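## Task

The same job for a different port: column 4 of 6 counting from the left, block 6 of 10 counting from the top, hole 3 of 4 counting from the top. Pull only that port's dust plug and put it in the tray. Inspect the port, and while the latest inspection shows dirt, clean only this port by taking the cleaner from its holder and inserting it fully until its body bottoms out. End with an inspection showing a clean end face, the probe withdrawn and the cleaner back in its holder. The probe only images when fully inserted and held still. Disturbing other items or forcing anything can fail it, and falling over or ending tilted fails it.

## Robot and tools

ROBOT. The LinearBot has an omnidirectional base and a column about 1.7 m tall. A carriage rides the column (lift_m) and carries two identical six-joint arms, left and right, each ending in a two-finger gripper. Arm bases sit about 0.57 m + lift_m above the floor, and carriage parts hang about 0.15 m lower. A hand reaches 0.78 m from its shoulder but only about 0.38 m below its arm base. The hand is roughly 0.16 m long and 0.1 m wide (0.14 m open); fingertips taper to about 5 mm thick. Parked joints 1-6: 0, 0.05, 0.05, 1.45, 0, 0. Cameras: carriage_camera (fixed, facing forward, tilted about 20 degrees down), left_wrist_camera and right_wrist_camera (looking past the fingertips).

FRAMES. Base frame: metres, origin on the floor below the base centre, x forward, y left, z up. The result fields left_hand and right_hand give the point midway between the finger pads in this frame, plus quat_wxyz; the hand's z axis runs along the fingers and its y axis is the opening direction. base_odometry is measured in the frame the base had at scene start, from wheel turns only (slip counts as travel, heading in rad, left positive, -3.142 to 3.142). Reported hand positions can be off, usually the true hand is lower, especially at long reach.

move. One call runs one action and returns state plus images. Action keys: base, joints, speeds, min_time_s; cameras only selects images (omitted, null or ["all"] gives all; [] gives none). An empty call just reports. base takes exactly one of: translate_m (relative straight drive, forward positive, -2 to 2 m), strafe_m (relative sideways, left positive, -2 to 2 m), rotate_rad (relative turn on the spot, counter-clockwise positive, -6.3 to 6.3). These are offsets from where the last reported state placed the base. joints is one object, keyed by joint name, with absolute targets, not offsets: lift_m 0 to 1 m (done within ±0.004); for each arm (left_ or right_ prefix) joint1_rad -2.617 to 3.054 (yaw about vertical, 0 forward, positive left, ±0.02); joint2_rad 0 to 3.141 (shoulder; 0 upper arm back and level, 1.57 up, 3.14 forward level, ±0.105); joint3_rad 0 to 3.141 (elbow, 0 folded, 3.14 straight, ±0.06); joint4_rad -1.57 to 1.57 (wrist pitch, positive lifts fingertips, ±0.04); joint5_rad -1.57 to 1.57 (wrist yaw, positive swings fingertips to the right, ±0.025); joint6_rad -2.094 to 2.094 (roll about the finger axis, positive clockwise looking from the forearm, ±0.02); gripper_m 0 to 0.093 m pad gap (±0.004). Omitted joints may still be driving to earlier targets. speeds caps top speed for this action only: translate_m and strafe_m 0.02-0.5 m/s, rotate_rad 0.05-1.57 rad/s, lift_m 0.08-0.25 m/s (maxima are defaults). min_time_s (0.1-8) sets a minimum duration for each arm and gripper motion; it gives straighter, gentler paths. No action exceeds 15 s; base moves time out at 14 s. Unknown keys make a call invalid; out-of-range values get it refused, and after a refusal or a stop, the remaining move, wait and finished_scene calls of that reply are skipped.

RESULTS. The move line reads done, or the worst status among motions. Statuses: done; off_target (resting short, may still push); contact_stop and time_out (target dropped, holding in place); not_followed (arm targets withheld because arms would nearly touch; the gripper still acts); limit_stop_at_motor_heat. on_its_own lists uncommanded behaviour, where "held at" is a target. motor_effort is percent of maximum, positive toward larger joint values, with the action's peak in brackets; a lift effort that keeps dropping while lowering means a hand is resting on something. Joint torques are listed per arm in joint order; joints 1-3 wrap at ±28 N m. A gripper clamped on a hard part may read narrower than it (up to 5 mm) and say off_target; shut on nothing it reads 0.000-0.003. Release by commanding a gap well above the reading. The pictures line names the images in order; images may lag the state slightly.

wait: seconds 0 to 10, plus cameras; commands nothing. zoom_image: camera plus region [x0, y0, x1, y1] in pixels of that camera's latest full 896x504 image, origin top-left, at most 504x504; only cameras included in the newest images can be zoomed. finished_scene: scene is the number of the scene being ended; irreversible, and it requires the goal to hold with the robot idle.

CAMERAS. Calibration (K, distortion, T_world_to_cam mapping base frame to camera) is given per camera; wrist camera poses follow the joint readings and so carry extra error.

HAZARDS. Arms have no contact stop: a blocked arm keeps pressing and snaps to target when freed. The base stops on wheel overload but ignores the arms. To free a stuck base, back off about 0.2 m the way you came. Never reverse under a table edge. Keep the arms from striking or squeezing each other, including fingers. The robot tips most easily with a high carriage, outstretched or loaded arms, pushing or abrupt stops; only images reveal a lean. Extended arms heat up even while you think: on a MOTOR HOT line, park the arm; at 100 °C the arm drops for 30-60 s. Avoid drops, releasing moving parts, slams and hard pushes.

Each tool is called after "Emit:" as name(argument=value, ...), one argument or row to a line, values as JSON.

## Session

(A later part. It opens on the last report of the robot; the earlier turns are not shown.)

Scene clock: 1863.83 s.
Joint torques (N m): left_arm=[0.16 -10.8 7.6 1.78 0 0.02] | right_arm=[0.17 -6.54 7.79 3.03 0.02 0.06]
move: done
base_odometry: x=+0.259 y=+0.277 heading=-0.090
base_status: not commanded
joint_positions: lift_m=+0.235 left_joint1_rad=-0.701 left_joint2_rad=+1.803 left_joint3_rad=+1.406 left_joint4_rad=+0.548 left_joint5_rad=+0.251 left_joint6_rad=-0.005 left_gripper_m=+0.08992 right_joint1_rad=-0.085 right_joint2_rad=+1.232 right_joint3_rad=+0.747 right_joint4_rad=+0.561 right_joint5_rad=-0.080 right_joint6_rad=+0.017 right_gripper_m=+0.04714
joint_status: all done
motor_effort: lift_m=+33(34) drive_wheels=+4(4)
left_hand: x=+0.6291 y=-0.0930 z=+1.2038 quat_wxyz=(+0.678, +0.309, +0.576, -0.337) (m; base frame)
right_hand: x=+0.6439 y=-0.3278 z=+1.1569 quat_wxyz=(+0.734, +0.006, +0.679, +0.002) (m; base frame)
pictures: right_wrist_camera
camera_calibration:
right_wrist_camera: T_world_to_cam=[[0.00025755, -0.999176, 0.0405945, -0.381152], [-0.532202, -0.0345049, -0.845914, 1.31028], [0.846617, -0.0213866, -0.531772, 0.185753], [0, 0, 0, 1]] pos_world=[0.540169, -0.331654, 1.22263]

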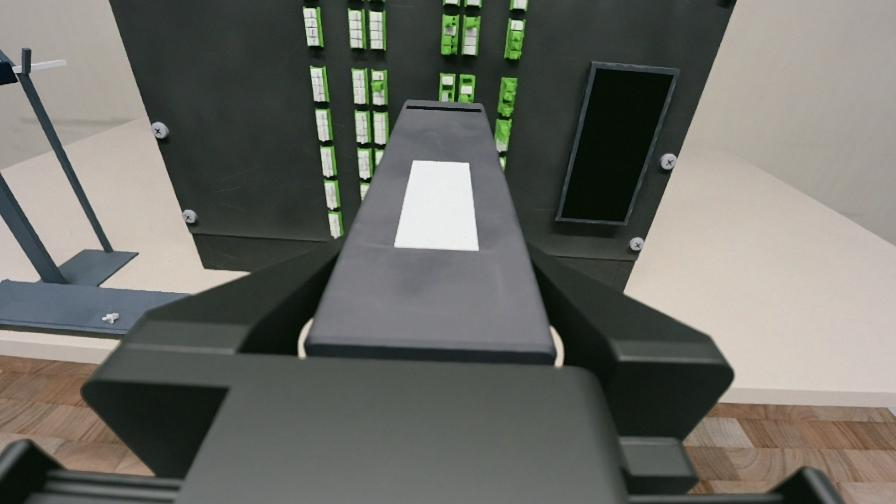

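Emit:
move(
  joints={"right_joint5_rad":-0.065},
  base={"translate_m":0.0015},
  speeds={"translate_m":0.02},
  cameras=["left_wrist_camera","right_wrist_camera"],
)

Emit:
zoom_image(
  camera="right_wrist_camera",
  region=[425, 50, 485, 110],
)

Emit:
zoom_image(
  camera="left_wrist_camera",
  region=[365, 130, 405, 170],
)

Scene clock: 1869.13 s.
Joint torques (N m): left_arm=[0.12 -10.88 7.47 1.79 -0.03 0.01] | right_arm=[0.17 -6.56 7.77 3.04 0.13 0.05]
move: done
base_odometry: x=+0.261 y=+0.277 heading=-0.090
base_status: done
joint_positions: lift_m=+0.235 left_joint1_rad=-0.701 left_joint2_rad=+1.803 left_joint3_rad=+1.406 left_joint4_rad=+0.547 left_joint5_rad=+0.251 left_joint6_rad=-0.005 left_gripper_m=+0.08992 right_joint1_rad=-0.085 right_joint2_rad=+1.232 right_joint3_rad=+0.747 right_joint4_rad=+0.561 right_joint5_rad=-0.077 right_joint6_rad=+0.017 right_gripper_m=+0.04714
joint_status: all done
motor_effort: lift_m=+33(34) drive_wheels=+4(8)
left_hand: x=+0.6291 y=-0.0931 z=+1.2037 quat_wxyz=(+0.678, +0.310, +0.576, -0.337) (m; base frame)
right_hand: x=+0.6439 y=-0.3282 z=+1.1569 quat_wxyz=(+0.734, +0.007, +0.679, +0.001) (m; base frame)
pictures: left_wrist_camera, right_wrist_camera
camera_calibration:
left_wrist_camera: T_world_to_cam=[[-0.819108, -0.57335, -0.018203, 0.488068], [-0.237839, 0.36832, -0.898762, 1.27426], [0.52201, -0.731854, -0.438059, 0.255317], [0, 0, 0, 1]] pos_world=[0.569572, -0.00264784, 1.26599]
right_wrist_camera: T_world_to_cam=[[-0.0020104, -0.999183, 0.0403742, -0.379757], [-0.532293, -0.03311, -0.845912, 1.31078], [0.846558, -0.0231916, -0.531792, 0.185214], [0, 0, 0, 1]] pos_world=[0.540162, -0.331751, 1.22263]

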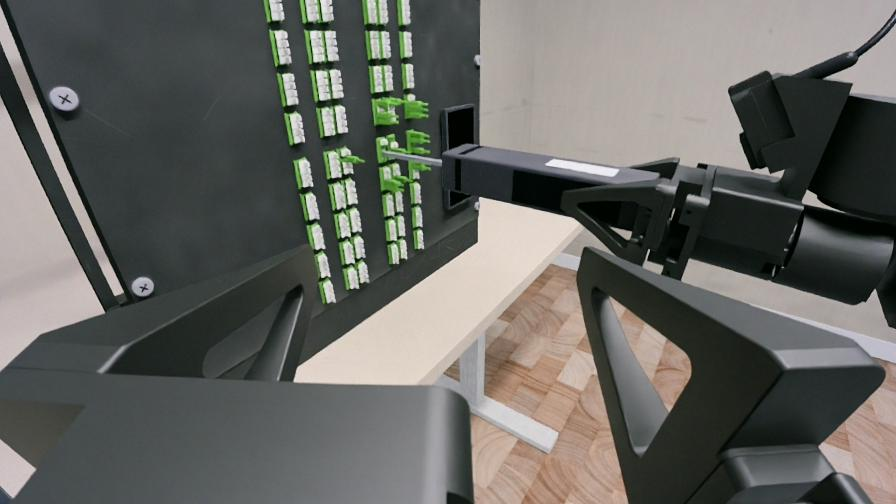

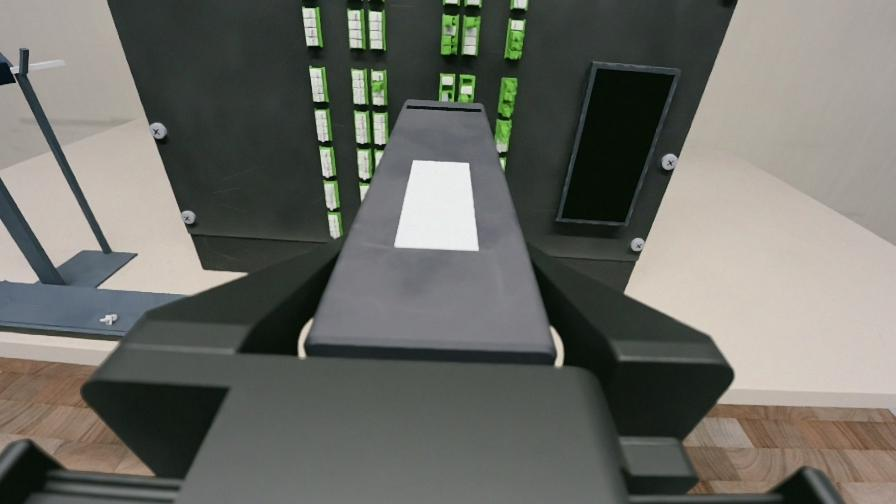

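Scaled by 8.400 from the camera's 896x504 image, which has a finer 1280x720 frame.

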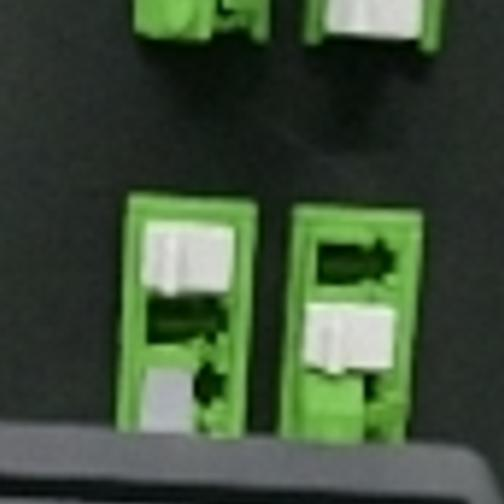

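Scaled by 12.600 from the camera's 896x504 image, which has a finer 1280x720 frame.

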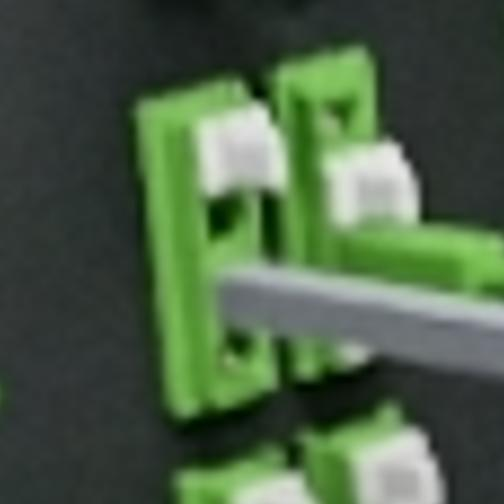

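Emit:
move(
  joints={"right_joint5_rad":-0.077},
  base={"translate_m":0.0015},
  speeds={"translate_m":0.02},
  cameras=["left_wrist_camera","right_wrist_camera"],
)

Emit:
zoom_image(
  camera="right_wrist_camera",
  region=[425, 50, 485, 110],
)

Emit:
zoom_image(
  camera="left_wrist_camera",
  region=[365, 130, 405, 170],
)

Scene clock: 1874.40 s.
Joint torques (N m): left_arm=[0.17 -10.63 7.41 1.81 -0.05 0.03] | right_arm=[0.17 -6.54 7.79 3.05 -0.01 0.06]
move: done
base_odometry: x=+0.262 y=+0.277 heading=-0.090
base_status: done
joint_positions: lift_m=+0.235 left_joint1_rad=-0.701 left_joint2_rad=+1.803 left_joint3_rad=+1.406 left_joint4_rad=+0.547 left_joint5_rad=+0.251 left_joint6_rad=-0.005 left_gripper_m=+0.08992 right_joint1_rad=-0.085 right_joint2_rad=+1.232 right_joint3_rad=+0.747 right_joint4_rad=+0.561 right_joint5_rad=-0.077 right_joint6_rad=+0.017 right_gripper_m=+0.04714
joint_status: all done
motor_effort: lift_m=+33(34) drive_wheels=+4(7)
left_hand: x=+0.6291 y=-0.0931 z=+1.2037 quat_wxyz=(+0.678, +0.310, +0.576, -0.337) (m; base frame)
right_hand: x=+0.6439 y=-0.3282 z=+1.1569 quat_wxyz=(+0.734, +0.007, +0.679, +0.001) (m; base frame)
pictures: left_wrist_camera, right_wrist_camera
camera_calibration:
left_wrist_camera: T_world_to_cam=[[-0.819108, -0.57335, -0.018203, 0.488068], [-0.237839, 0.36832, -0.898762, 1.27426], [0.52201, -0.731854, -0.438059, 0.255317], [0, 0, 0, 1]] pos_world=[0.569572, -0.00264784, 1.26599]
right_wrist_camera: T_world_to_cam=[[-0.0020104, -0.999183, 0.0403742, -0.379757], [-0.532293, -0.03311, -0.845912, 1.31078], [0.846558, -0.0231916, -0.531792, 0.185214], [0, 0, 0, 1]] pos_world=[0.540162, -0.331751, 1.22263]

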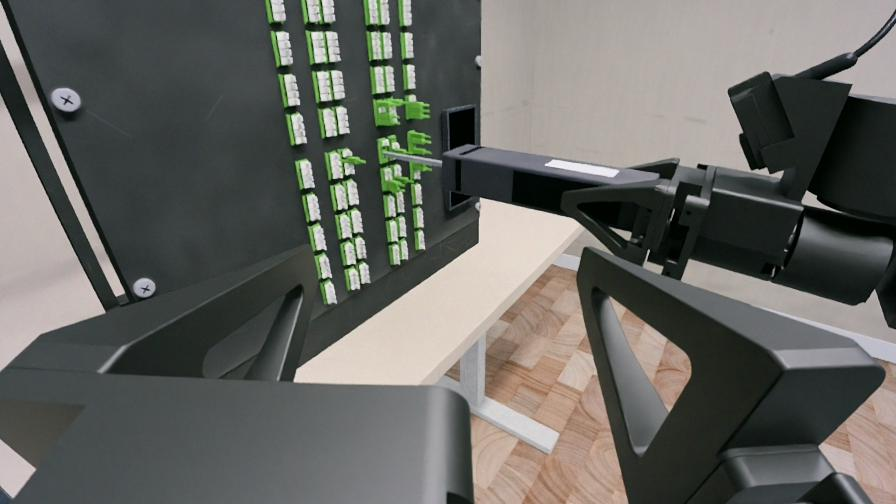

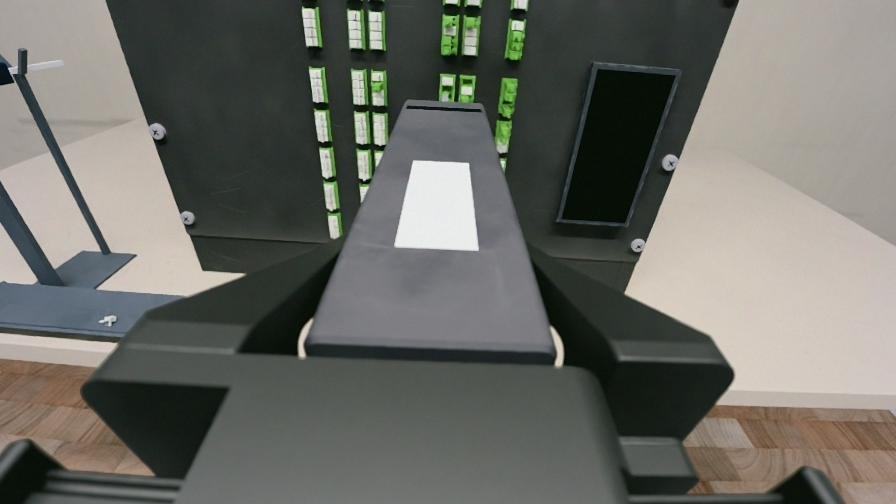

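Scaled by 8.400 from the camera's 896x504 image, which has a finer 1280x720 frame.

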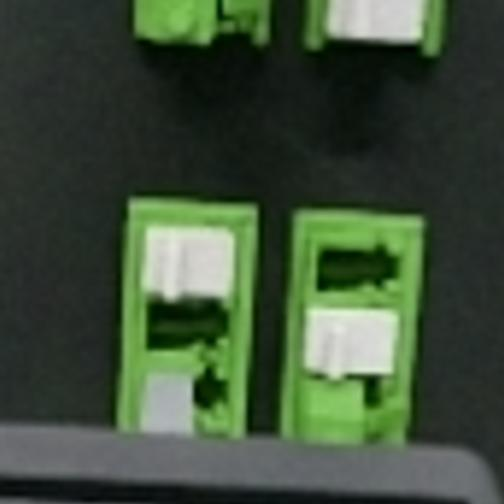

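Scaled by 12.600 from the camera's 896x504 image, which has a finer 1280x720 frame.

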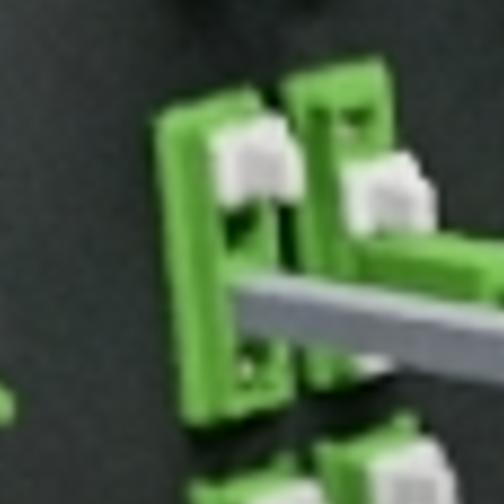

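Emit:
move(
  base={"translate_m":0.002},
  speeds={"translate_m":0.02},
  cameras=[],
)

Emit:
move(
  base={"translate_m":0.002},
  speeds={"translate_m":0.02},
  cameras=["left_wrist_camera","right_wrist_camera"],
)

Emit:
zoom_image(
  camera="right_wrist_camera",
  region=[425, 50, 485, 110],
)

Emit:
zoom_image(
  camera="left_wrist_camera",
  region=[365, 125, 445, 185],
)

Scene clock: 1879.30 s.
Joint torques (N m): left_arm=[0.12 -10.73 7.5 1.8 -0.08 -0.01] | right_arm=[0.17 -6.53 7.8 3.04 0 0.05]
move: done
MOTOR HOT: joint 4 (wrist pitch) of the right arm reports 75 °C; the controller stops that arm at 100 °C. To cool a motor, set the load down, stop pushing, or move to a pose that needs little force.
base_odometry: x=+0.264 y=+0.277 heading=-0.089
base_status: done
joint_positions: lift_m=+0.235 left_joint1_rad=-0.700 left_joint2_rad=+1.803 left_joint3_rad=+1.406 left_joint4_rad=+0.547 left_joint5_rad=+0.251 left_joint6_rad=-0.005 left_gripper_m=+0.08992 right_joint1_rad=-0.085 right_joint2_rad=+1.232 right_joint3_rad=+0.747 right_joint4_rad=+0.561 right_joint5_rad=-0.077 right_joint6_rad=+0.017 right_gripper_m=+0.04714
joint_status: not commanded
motor_effort: lift_m=+33(34) drive_wheels=+4(10)
left_hand: x=+0.6294 y=-0.0927 z=+1.2037 quat_wxyz=(+0.678, +0.309, +0.576, -0.336) (m; base frame)
right_hand: x=+0.6439 y=-0.3282 z=+1.1569 quat_wxyz=(+0.734, +0.007, +0.679, +0.001) (m; base frame)
pictures: none
No camera images: "cameras" was empty.

Scene clock: 1879.90 s.
Joint torques (N m): left_arm=[0.05 -10.65 7.65 1.76 -0.06 0.02] | right_arm=[0.14 -6.43 7.98 3.03 0 0.05]
move: done
MOTOR HOT: still on. Joint 4 (wrist pitch) of the right arm reports 75 °C.
base_odometry: x=+0.266 y=+0.277 heading=-0.089
base_status: done
joint_positions: lift_m=+0.235 left_joint1_rad=-0.699 left_joint2_rad=+1.803 left_joint3_rad=+1.406 left_joint4_rad=+0.548 left_joint5_rad=+0.251 left_joint6_rad=-0.005 left_gripper_m=+0.08992 right_joint1_rad=-0.085 right_joint2_rad=+1.231 right_joint3_rad=+0.747 right_joint4_rad=+0.561 right_joint5_rad=-0.077 right_joint6_rad=+0.017 right_gripper_m=+0.04714
joint_status: not commanded
motor_effort: lift_m=+33(34) drive_wheels=+3(8)
left_hand: x=+0.6297 y=-0.0924 z=+1.2038 quat_wxyz=(+0.678, +0.309, +0.576, -0.336) (m; base frame)
right_hand: x=+0.6438 y=-0.3282 z=+1.1570 quat_wxyz=(+0.734, +0.007, +0.679, +0.001) (m; base frame)
pictures: left_wrist_camera, right_wrist_camera
camera_calibration:
left_wrist_camera: T_world_to_cam=[[-0.81824, -0.574586, -0.0182797, 0.488282], [-0.238165, 0.367756, -0.898906, 1.27463], [0.523221, -0.731168, -0.437759, 0.254458], [0, 0, 0, 1]] pos_world=[0.569966, -0.00214133, 1.26609]
right_wrist_camera: T_world_to_cam=[[-0.00205599, -0.999177, 0.0405108, -0.379902], [-0.531992, -0.0332097, -0.846098, 1.31079], [0.846747, -0.023291, -0.531486, 0.184926], [0, 0, 0, 1]] pos_world=[0.539963, -0.331752, 1.22273]

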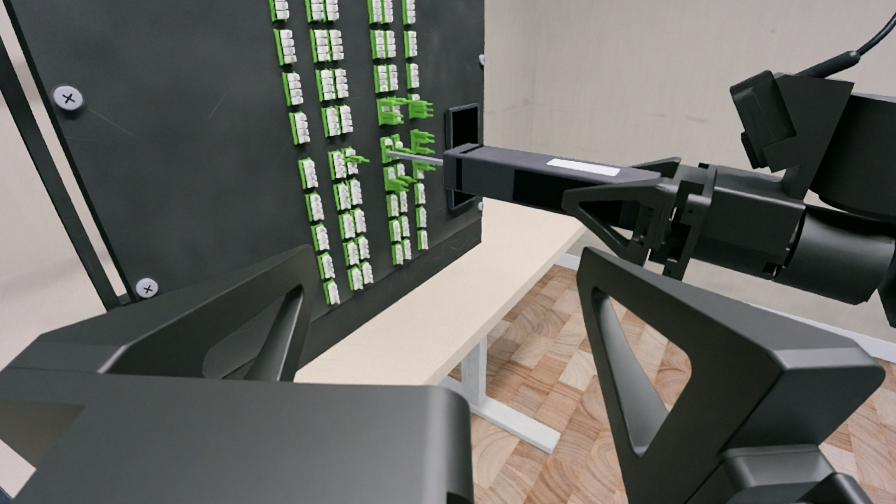

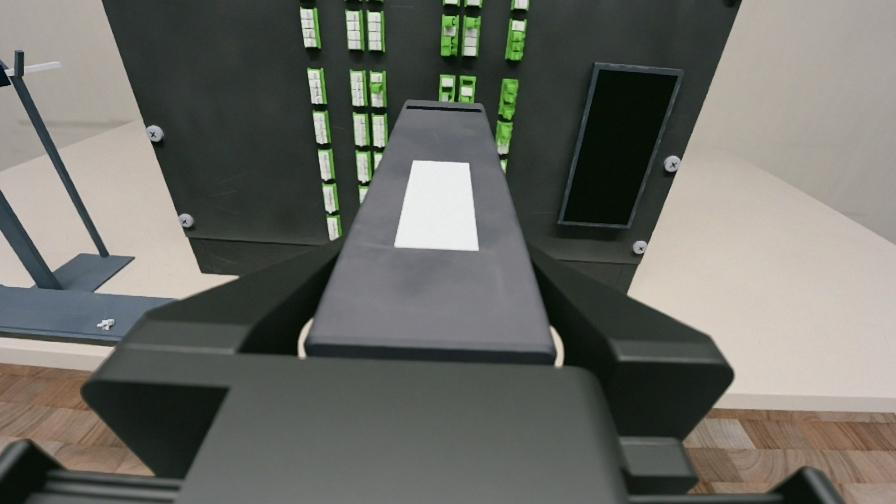

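Scaled by 8.400 from the camera's 896x504 image, which has a finer 1280x720 frame.

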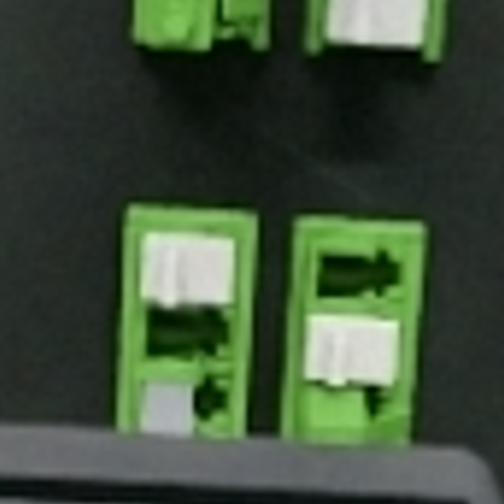

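Scaled by 6.300 from the camera's 896x504 image, which has a finer 1280x720 frame.

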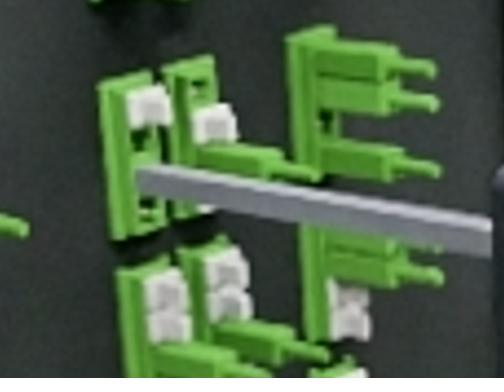

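Emit:
move(
  base={"translate_m":0.002},
  speeds={"translate_m":0.02},
  cameras=[],
)

Emit:
move(
  base={"translate_m":0.002},
  speeds={"translate_m":0.02},
  cameras=["right_wrist_camera"],
)

Emit:
zoom_image(
  camera="right_wrist_camera",
  region=[425, 50, 485, 110],
)

Scene clock: 1884.50 s.
Joint torques (N m): left_arm=[-0.08 -10.86 7.57 1.78 -0.02 0.03] | right_arm=[0.16 -5.94 7.84 3.1 -0.02 0.05]
move: done
MOTOR HOT: still on. Joint 4 (wrist pitch) of the right arm reports 75 °C.
base_odometry: x=+0.268 y=+0.277 heading=-0.089
base_status: done
joint_positions: lift_m=+0.235 left_joint1_rad=-0.699 left_joint2_rad=+1.803 left_joint3_rad=+1.406 left_joint4_rad=+0.547 left_joint5_rad=+0.251 left_joint6_rad=-0.005 left_gripper_m=+0.08992 right_joint1_rad=-0.085 right_joint2_rad=+1.225 right_joint3_rad=+0.747 right_joint4_rad=+0.555 right_joint5_rad=-0.077 right_joint6_rad=+0.017 right_gripper_m=+0.04714
joint_status: not commanded
motor_effort: lift_m=+33(34) drive_wheels=+3(8)
left_hand: x=+0.6297 y=-0.0924 z=+1.2037 quat_wxyz=(+0.678, +0.309, +0.576, -0.336) (m; base frame)
right_hand: x=+0.6426 y=-0.3282 z=+1.1577 quat_wxyz=(+0.734, +0.007, +0.680, +0.001) (m; base frame)
pictures: none
No camera images: "cameras" was empty.

Scene clock: 1885.00 s.
Joint torques (N m): left_arm=[0.02 -10.7 7.54 1.77 -0.03 0.03] | right_arm=[0.17 -5.3 7.97 3.19 0.01 0.05]
move: done
MOTOR HOT: still on. Joint 4 (wrist pitch) of the right arm reports 75 °C.
base_odometry: x=+0.270 y=+0.276 heading=-0.088
base_status: done
joint_positions: lift_m=+0.235 left_joint1_rad=-0.699 left_joint2_rad=+1.803 left_joint3_rad=+1.406 left_joint4_rad=+0.548 left_joint5_rad=+0.251 left_joint6_rad=-0.005 left_gripper_m=+0.08992 right_joint1_rad=-0.085 right_joint2_rad=+1.217 right_joint3_rad=+0.745 right_joint4_rad=+0.547 right_joint5_rad=-0.078 right_joint6_rad=+0.017 right_gripper_m=+0.04714
joint_status: not commanded
motor_effort: lift_m=+33(34) drive_wheels=+3(8)
left_hand: x=+0.6297 y=-0.0924 z=+1.2038 quat_wxyz=(+0.678, +0.309, +0.576, -0.336) (m; base frame)
right_hand: x=+0.6411 y=-0.3278 z=+1.1582 quat_wxyz=(+0.733, +0.006, +0.680, +0.002) (m; base frame)
pictures: right_wrist_camera
camera_calibration:
right_wrist_camera: T_world_to_cam=[[-0.000769355, -0.999185, 0.0403477, -0.380164], [-0.533864, -0.0337065, -0.844899, 1.31017], [0.84557, -0.0221902, -0.533403, 0.191109], [0, 0, 0, 1]] pos_world=[0.537561, -0.331452, 1.22423]

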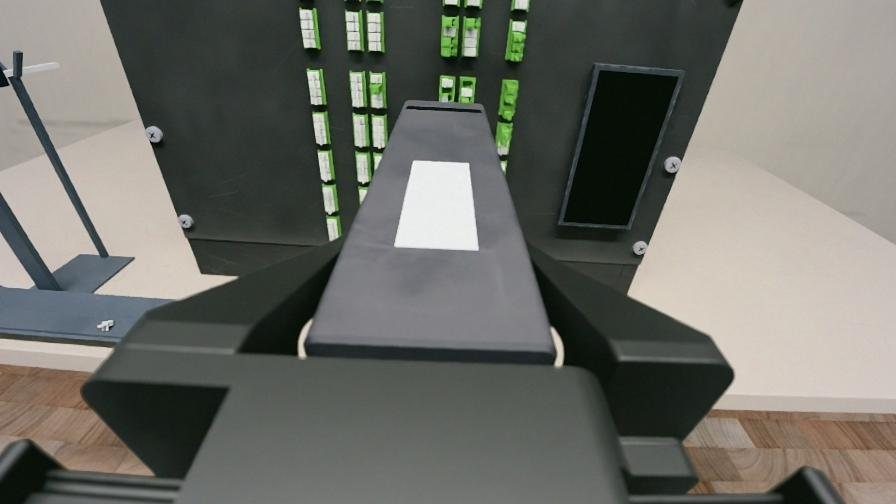

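Scaled by 8.400 from the camera's 896x504 image, which has a finer 1280x720 frame.

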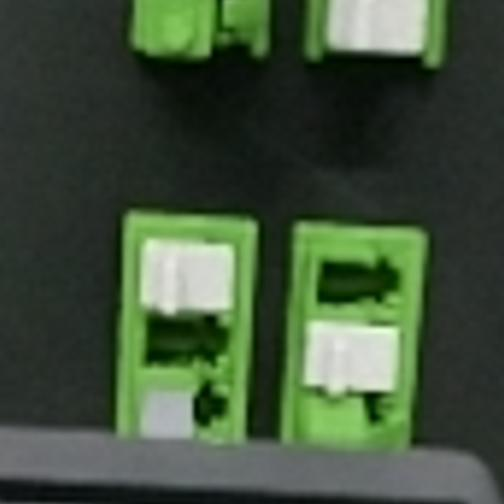

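Emit:
move(
  base={"translate_m":-0.003},
  speeds={"translate_m":0.02},
  joints={"right_joint5_rad":-0.0635},
  cameras=[],
)

Emit:
move(
  joints={"right_joint5_rad":-0.074},
  cameras=["right_wrist_camera"],
)

Emit:
zoom_image(
  camera="right_wrist_camera",
  region=[425, 50, 485, 110],
)

Emit:
move(
  base={"translate_m":0.004},
  speeds={"translate_m":0.02},
  cameras=["right_wrist_camera"],
)

Emit:
zoom_image(
  camera="right_wrist_camera",
  region=[425, 50, 485, 110],
)

Scene clock: 1891.07 s.
Joint torques (N m): left_arm=[0.18 -10.65 7.45 1.79 -0.03 0.03] | right_arm=[0.13 -6.49 7.94 3.01 0.09 0.06]
move: done
MOTOR HOT: still on. Joint 4 (wrist pitch) of the right arm reports 73 °C.
base_odometry: x=+0.267 y=+0.277 heading=-0.088
base_status: done
joint_positions: lift_m=+0.235 left_joint1_rad=-0.700 left_joint2_rad=+1.803 left_joint3_rad=+1.406 left_joint4_rad=+0.548 left_joint5_rad=+0.251 left_joint6_rad=-0.005 left_gripper_m=+0.08992 right_joint1_rad=-0.085 right_joint2_rad=+1.231 right_joint3_rad=+0.745 right_joint4_rad=+0.564 right_joint5_rad=-0.073 right_joint6_rad=+0.017 right_gripper_m=+0.04714
joint_status: all done
motor_effort: lift_m=+33(33) drive_wheels=+1(4)
left_hand: x=+0.6296 y=-0.0926 z=+1.2038 quat_wxyz=(+0.678, +0.309, +0.576, -0.336) (m; base frame)
right_hand: x=+0.6437 y=-0.3287 z=+1.1567 quat_wxyz=(+0.734, +0.008, +0.679, +0.000) (m; base frame)
pictures: none
No camera images: "cameras" was empty.

Scene clock: 1891.37 s.
Joint torques (N m): left_arm=[0.02 -10.71 7.58 1.79 -0.05 0.03] | right_arm=[0.13 -6.49 7.95 3.01 -0.01 0.05]
move: done
MOTOR HOT: still on. Joint 4 (wrist pitch) of the right arm reports 73 °C.
base_odometry: x=+0.267 y=+0.277 heading=-0.088
base_status: not commanded
joint_positions: lift_m=+0.235 left_joint1_rad=-0.700 left_joint2_rad=+1.803 left_joint3_rad=+1.406 left_joint4_rad=+0.548 left_joint5_rad=+0.251 left_joint6_rad=-0.005 left_gripper_m=+0.08992 right_joint1_rad=-0.085 right_joint2_rad=+1.231 right_joint3_rad=+0.745 right_joint4_rad=+0.564 right_joint5_rad=-0.073 right_joint6_rad=+0.017 right_gripper_m=+0.04714
joint_status: all done
motor_effort: lift_m=+33(33) drive_wheels=+1(1)
left_hand: x=+0.6296 y=-0.0926 z=+1.2038 quat_wxyz=(+0.678, +0.309, +0.576, -0.336) (m; base frame)
right_hand: x=+0.6437 y=-0.3287 z=+1.1567 quat_wxyz=(+0.734, +0.008, +0.679, +0.000) (m; base frame)
pictures: right_wrist_camera
camera_calibration:
right_wrist_camera: T_world_to_cam=[[-0.00547408, -0.999178, 0.0401726, -0.377824], [-0.531746, -0.0311141, -0.846332, 1.31129], [0.846886, -0.0259945, -0.531138, 0.183319], [0, 0, 0, 1]] pos_world=[0.539953, -0.331948, 1.22233]

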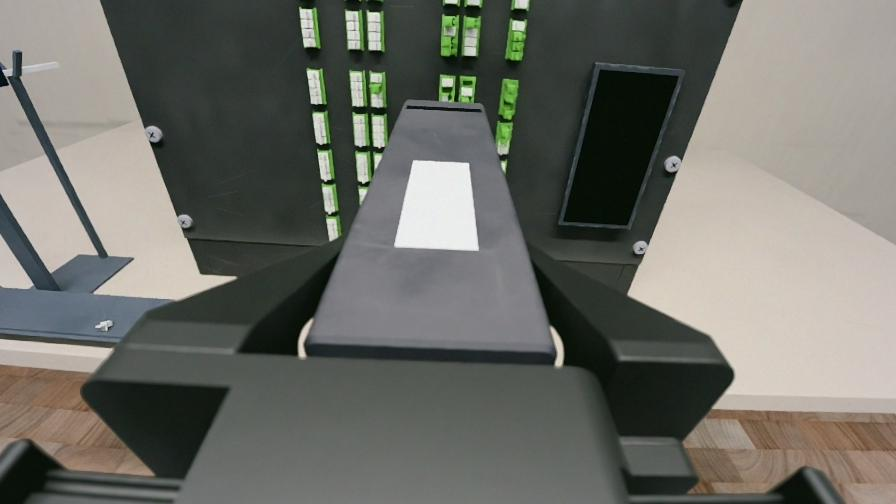

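Scaled by 8.400 from the camera's 896x504 image, which has a finer 1280x720 frame.

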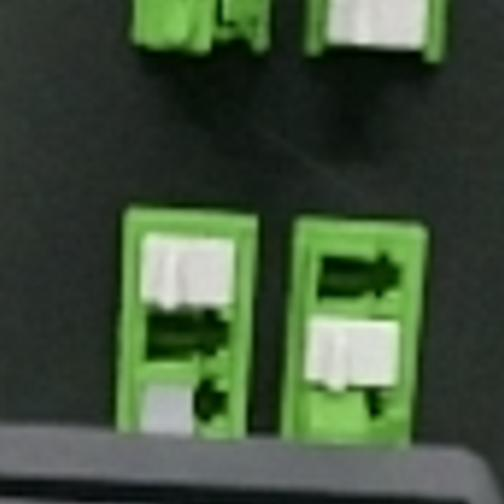

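Scene clock: 1891.93 s.
Joint torques (N m): left_arm=[-0.09 -10.84 7.6 1.77 -0.05 0.04] | right_arm=[0.12 -5.07 7.98 3.22 -0.01 0.05]
move: done
MOTOR HOT: still on. Joint 4 (wrist pitch) of the right arm reports 73 °C.
base_odometry: x=+0.271 y=+0.276 heading=-0.088
base_status: done
joint_positions: lift_m=+0.235 left_joint1_rad=-0.699 left_joint2_rad=+1.803 left_joint3_rad=+1.406 left_joint4_rad=+0.548 left_joint5_rad=+0.250 left_joint6_rad=-0.005 left_gripper_m=+0.08992 right_joint1_rad=-0.085 right_joint2_rad=+1.215 right_joint3_rad=+0.745 right_joint4_rad=+0.545 right_joint5_rad=-0.074 right_joint6_rad=+0.017 right_gripper_m=+0.04714
joint_status: not commanded
motor_effort: lift_m=+33(34) drive_wheels=+4(7)
left_hand: x=+0.6298 y=-0.0924 z=+1.2038 quat_wxyz=(+0.678, +0.309, +0.576, -0.336) (m; base frame)
right_hand: x=+0.6408 y=-0.3283 z=+1.1584 quat_wxyz=(+0.733, +0.008, +0.680, +0.001) (m; base frame)
pictures: right_wrist_camera
camera_calibration:
right_wrist_camera: T_world_to_cam=[[-0.00460124, -0.999186, 0.0400714, -0.377972], [-0.53424, -0.0314177, -0.844749, 1.31088], [0.84532, -0.0252946, -0.533661, 0.190982], [0, 0, 0, 1]] pos_world=[0.537147, -0.331649, 1.22443]

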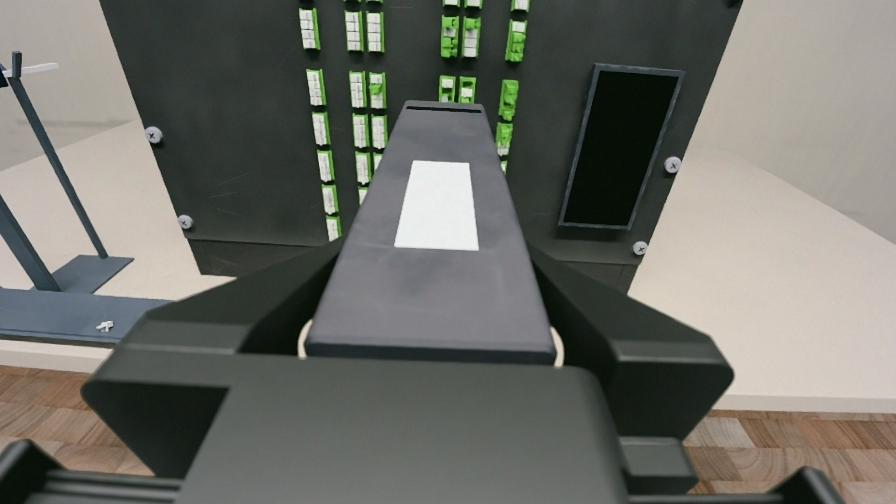

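Scaled by 8.400 from the camera's 896x504 image, which has a finer 1280x720 frame.

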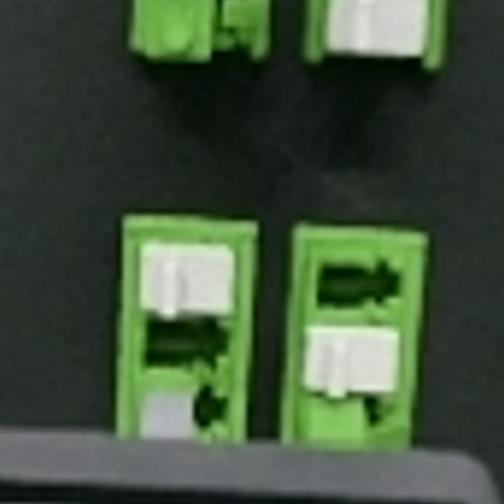

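Emit:
move(
  base={"translate_m":0.003},
  joints={"lift_m":0.2325},
  speeds={"translate_m":0.02,"lift_m":0.08},
  cameras=[],
)

Emit:
move(
  base={"translate_m":0.003},
  joints={"lift_m":0.2315},
  speeds={"translate_m":0.02,"lift_m":0.08},
  cameras=["left_wrist_camera","right_wrist_camera"],
)

Emit:
zoom_image(
  camera="right_wrist_camera",
  region=[425, 50, 485, 110],
)

Emit:
zoom_image(
  camera="left_wrist_camera",
  region=[365, 125, 445, 185],
)

Scene clock: 1896.50 s.
Joint torques (N m): left_arm=[0.08 -10.74 7.45 1.75 -0.04 0] | right_arm=[0.13 -3.92 8.36 3.24 0.01 0.05]
move: done
MOTOR HOT: still on. Joint 4 (wrist pitch) of the right arm reports 73 °C.
base_odometry: x=+0.273 y=+0.276 heading=-0.088
base_status: done
joint_positions: lift_m=+0.232 left_joint1_rad=-0.699 left_joint2_rad=+1.803 left_joint3_rad=+1.406 left_joint4_rad=+0.546 left_joint5_rad=+0.250 left_joint6_rad=-0.005 left_gripper_m=+0.08992 right_joint1_rad=-0.085 right_joint2_rad=+1.204 right_joint3_rad=+0.741 right_joint4_rad=+0.542 right_joint5_rad=-0.076 right_joint6_rad=+0.017 right_gripper_m=+0.04714
joint_status: all done
motor_effort: lift_m=+34(36) drive_wheels=+4(10)
left_hand: x=+0.6298 y=-0.0924 z=+1.2012 quat_wxyz=(+0.678, +0.309, +0.576, -0.336) (m; base frame)
right_hand: x=+0.6383 y=-0.3277 z=+1.1581 quat_wxyz=(+0.735, +0.007, +0.678, +0.001) (m; base frame)
pictures: none
No camera images: "cameras" was empty.

Scene clock: 1897.03 s.
Joint torques (N m): left_arm=[-0.12 -10.67 7.42 1.77 -0.05 0.01] | right_arm=[0.13 -2.99 8.73 3.29 0.04 0.05]
move: done
MOTOR HOT: still on. Joint 4 (wrist pitch) of the right arm reports 73 °C.
base_odometry: x=+0.276 y=+0.276 heading=-0.088
base_status: done
joint_positions: lift_m=+0.231 left_joint1_rad=-0.698 left_joint2_rad=+1.803 left_joint3_rad=+1.406 left_joint4_rad=+0.547 left_joint5_rad=+0.250 left_joint6_rad=-0.005 left_gripper_m=+0.08992 right_joint1_rad=-0.085 right_joint2_rad=+1.192 right_joint3_rad=+0.737 right_joint4_rad=+0.537 right_joint5_rad=-0.080 right_joint6_rad=+0.017 right_gripper_m=+0.04714
joint_status: all done
motor_effort: lift_m=+34(35) drive_wheels=+4(12)
left_hand: x=+0.6301 y=-0.0921 z=+1.2004 quat_wxyz=(+0.678, +0.309, +0.576, -0.336) (m; base frame)
right_hand: x=+0.6358 y=-0.3270 z=+1.1581 quat_wxyz=(+0.735, +0.005, +0.678, +0.002) (m; base frame)
pictures: left_wrist_camera, right_wrist_camera
camera_calibration:
left_wrist_camera: T_world_to_cam=[[-0.817583, -0.575525, -0.0181434, 0.48809], [-0.23886, 0.367654, -0.898764, 1.27184], [0.523931, -0.73048, -0.438058, 0.253055], [0, 0, 0, 1]] pos_world=[0.570261, -0.00183674, 1.26279]
right_wrist_camera: T_world_to_cam=[[0.000424937, -0.99916, 0.0409649, -0.380821], [-0.528392, -0.0350036, -0.848279, 1.30722], [0.849, -0.0212851, -0.527963, 0.187403], [0, 0, 0, 1]] pos_world=[0.531783, -0.330755, 1.22343]

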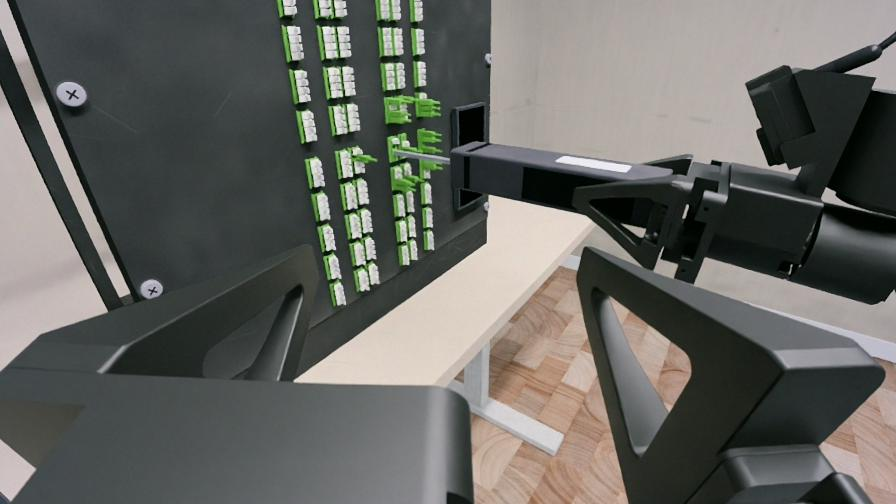

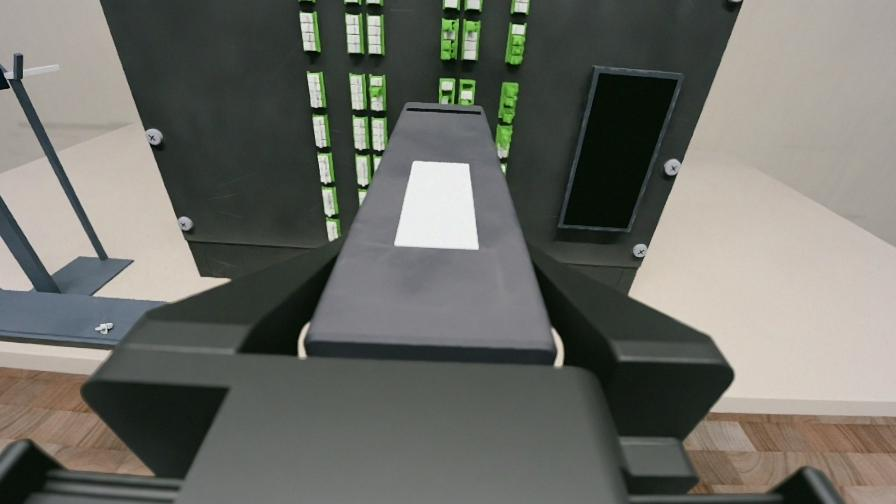

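Scaled by 8.400 from the camera's 896x504 image, which has a finer 1280x720 frame.

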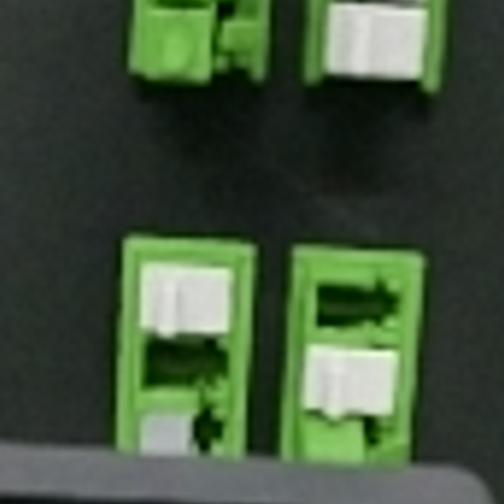

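Scaled by 6.300 from the camera's 896x504 image, which has a finer 1280x720 frame.

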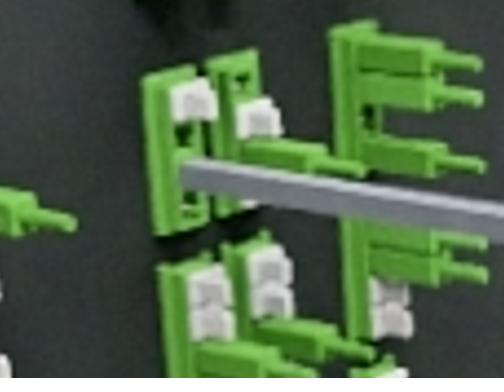

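Emit:
move(
  base={"translate_m":0.003},
  speeds={"translate_m":0.02},
  cameras=[],
)

Emit:
wait(
  seconds=1.5,
  cameras=["right_wrist_camera"],
)

Emit:
zoom_image(
  camera="right_wrist_camera",
  region=[425, 50, 485, 110],
)

Scene clock: 1902.43 s.
Joint torques (N m): left_arm=[-0.08 -10.51 7.54 1.8 -0.04 0.01] | right_arm=[0.12 -2.06 8.76 3.28 0.04 0.06]
move: done
MOTOR HOT: still on. Joint 4 (wrist pitch) of the right arm reports 74 °C.
base_odometry: x=+0.279 y=+0.275 heading=-0.088
base_status: done
joint_positions: lift_m=+0.231 left_joint1_rad=-0.698 left_joint2_rad=+1.803 left_joint3_rad=+1.406 left_joint4_rad=+0.547 left_joint5_rad=+0.250 left_joint6_rad=-0.005 left_gripper_m=+0.08992 right_joint1_rad=-0.085 right_joint2_rad=+1.183 right_joint3_rad=+0.735 right_joint4_rad=+0.538 right_joint5_rad=-0.080 right_joint6_rad=+0.017 right_gripper_m=+0.04714
joint_status: not commanded
motor_effort: lift_m=+34(34) drive_wheels=+4(11)
left_hand: x=+0.6301 y=-0.0921 z=+1.2004 quat_wxyz=(+0.678, +0.309, +0.576, -0.336) (m; base frame)
right_hand: x=+0.6337 y=-0.3268 z=+1.1614 quat_wxyz=(+0.738, +0.005, +0.675, +0.002) (m; base frame)
pictures: none
No camera images: "cameras" was empty.

Scene clock: 1903.93 s.
Joint torques (N m): left_arm=[-0.02 -10.55 7.56 1.77 -0.02 0.01] | right_arm=[0.14 -2.04 8.75 3.28 0.05 0.05]
MOTOR HOT: still on. Joint 4 (wrist pitch) of the right arm reports 75 °C.
base_odometry: x=+0.279 y=+0.275 heading=-0.088
base_status: done
joint_positions: lift_m=+0.231 left_joint1_rad=-0.698 left_joint2_rad=+1.803 left_joint3_rad=+1.406 left_joint4_rad=+0.547 left_joint5_rad=+0.250 left_joint6_rad=-0.005 left_gripper_m=+0.08992 right_joint1_rad=-0.085 right_joint2_rad=+1.183 right_joint3_rad=+0.735 right_joint4_rad=+0.538 right_joint5_rad=-0.080 right_joint6_rad=+0.017 right_gripper_m=+0.04714
joint_status: not commanded
motor_effort: lift_m=+34(34) drive_wheels=+4(11)
left_hand: x=+0.6301 y=-0.0921 z=+1.2004 quat_wxyz=(+0.678, +0.309, +0.576, -0.336) (m; base frame)
right_hand: x=+0.6337 y=-0.3268 z=+1.1614 quat_wxyz=(+0.738, +0.005, +0.675, +0.002) (m; base frame)
wait: 1.50 s; at rest by 0.27 s
pictures: right_wrist_camera
camera_calibration:
right_wrist_camera: T_world_to_cam=[[0.0000898126, -0.999127, 0.0417733, -0.381523], [-0.52092, -0.0357047, -0.852858, 1.30933], [0.853605, -0.021684, -0.520469, 0.179104], [0, 0, 0, 1]] pos_world=[0.529206, -0.330557, 1.22583]

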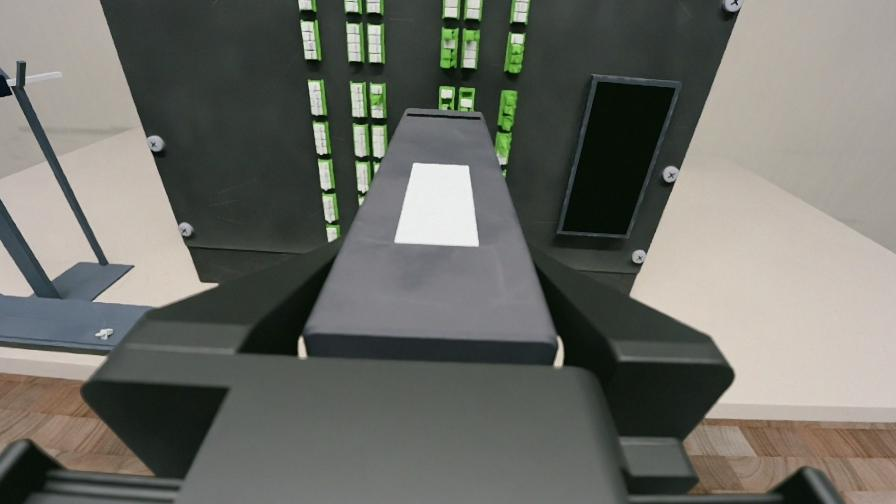

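Scaled by 8.400 from the camera's 896x504 image, which has a finer 1280x720 frame.

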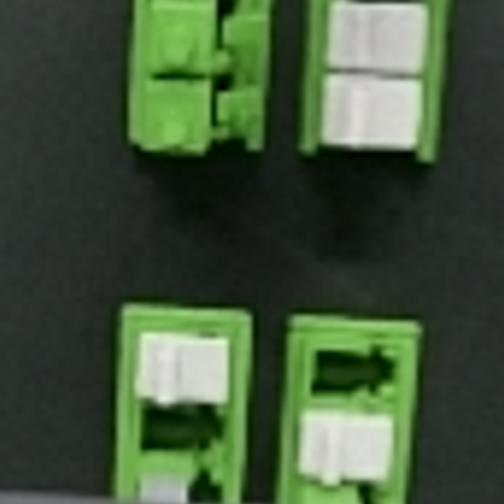

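Emit:
move(
  base={"translate_m":-0.0085},
  speeds={"translate_m":0.02},
  cameras=["left_wrist_camera","right_wrist_camera"],
)

Emit:
zoom_image(
  camera="left_wrist_camera",
  region=[365, 125, 445, 185],
)

Emit:
zoom_image(
  camera="right_wrist_camera",
  region=[425, 50, 485, 110],
)

Scene clock: 1914.50 s.
Joint torques (N m): left_arm=[-0.12 -10.48 7.47 1.78 -0.06 0.04] | right_arm=[0.12 -5.72 8.75 2.73 -0.01 0.06]
move: done
MOTOR HOT: still on. Joint 4 (wrist pitch) of the right arm reports 77 °C.
base_odometry: x=+0.271 y=+0.276 heading=-0.088
base_status: done
joint_positions: lift_m=+0.231 left_joint1_rad=-0.699 left_joint2_rad=+1.803 left_joint3_rad=+1.406 left_joint4_rad=+0.547 left_joint5_rad=+0.250 left_joint6_rad=-0.005 left_gripper_m=+0.08992 right_joint1_rad=-0.085 right_joint2_rad=+1.223 right_joint3_rad=+0.735 right_joint4_rad=+0.587 right_joint5_rad=-0.075 right_joint6_rad=+0.017 right_gripper_m=+0.04714
joint_status: not commanded
on_its_own: right_joint4_rad moved +0.050 toward your old target +0.640
motor_effort: lift_m=+34(34) drive_wheels=-1(4)
left_hand: x=+0.6299 y=-0.0922 z=+1.2004 quat_wxyz=(+0.678, +0.309, +0.576, -0.336) (m; base frame)
right_hand: x=+0.6411 y=-0.3282 z=+1.1577 quat_wxyz=(+0.741, +0.007, +0.671, +0.000) (m; base frame)
pictures: left_wrist_camera, right_wrist_camera
camera_calibration:
left_wrist_camera: T_world_to_cam=[[-0.817805, -0.57521, -0.0181104, 0.487979], [-0.238746, 0.367734, -0.898761, 1.27182], [0.523637, -0.730688, -0.438064, 0.253135], [0, 0, 0, 1]] pos_world=[0.570163, -0.00203832, 1.26279]
right_wrist_camera: T_world_to_cam=[[-0.00489943, -0.999102, 0.042081, -0.379918], [-0.51293, -0.0336131, -0.857772, 1.31119], [0.858416, -0.0257872, -0.512305, 0.157], [0, 0, 0, 1]] pos_world=[0.535917, -0.331455, 1.22112]

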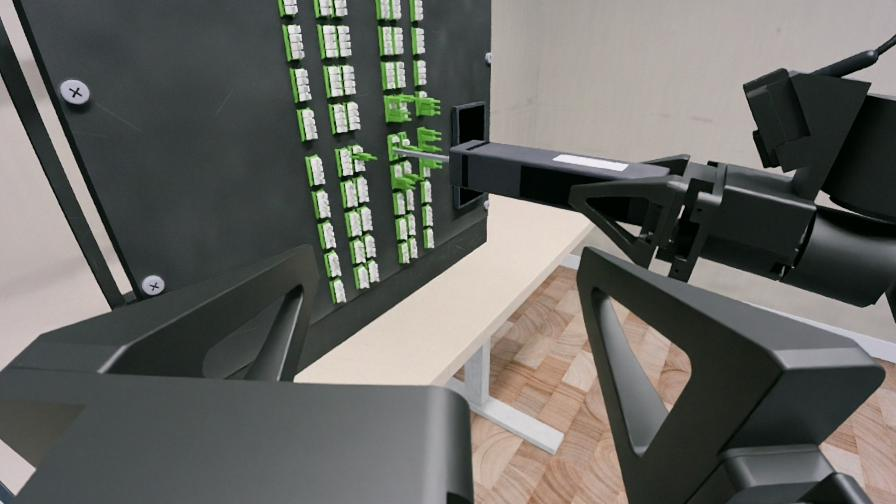

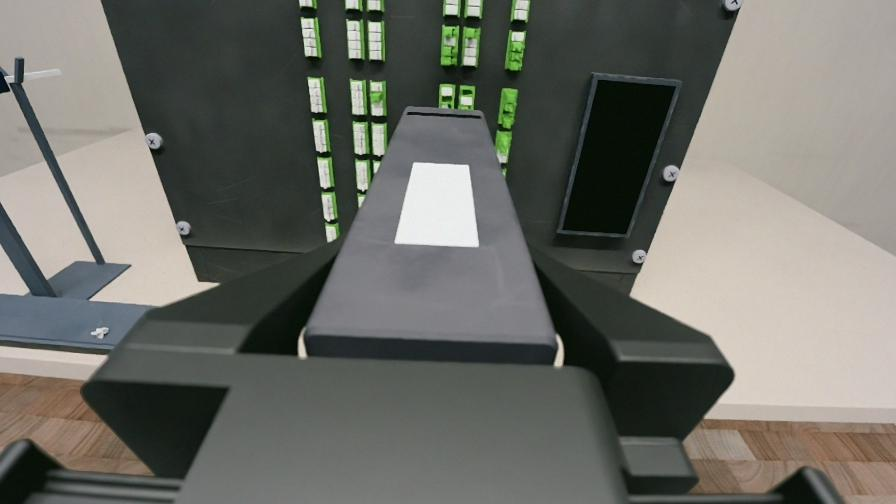

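Scaled by 6.300 from the camera's 896x504 image, which has a finer 1280x720 frame.

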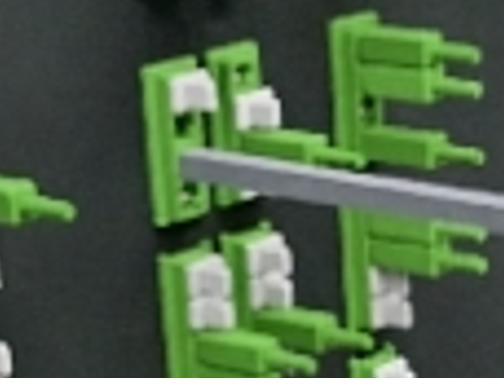

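Scaled by 8.400 from the camera's 896x504 image, which has a finer 1280x720 frame.

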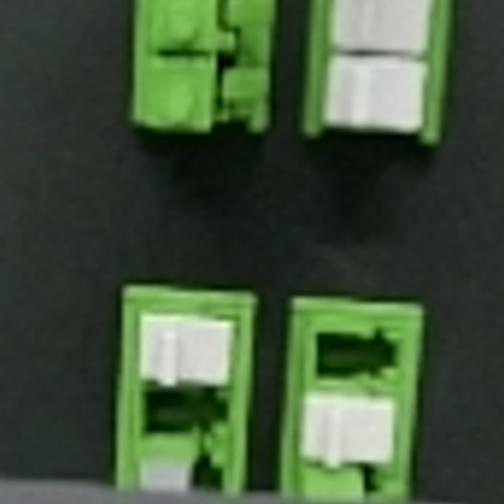

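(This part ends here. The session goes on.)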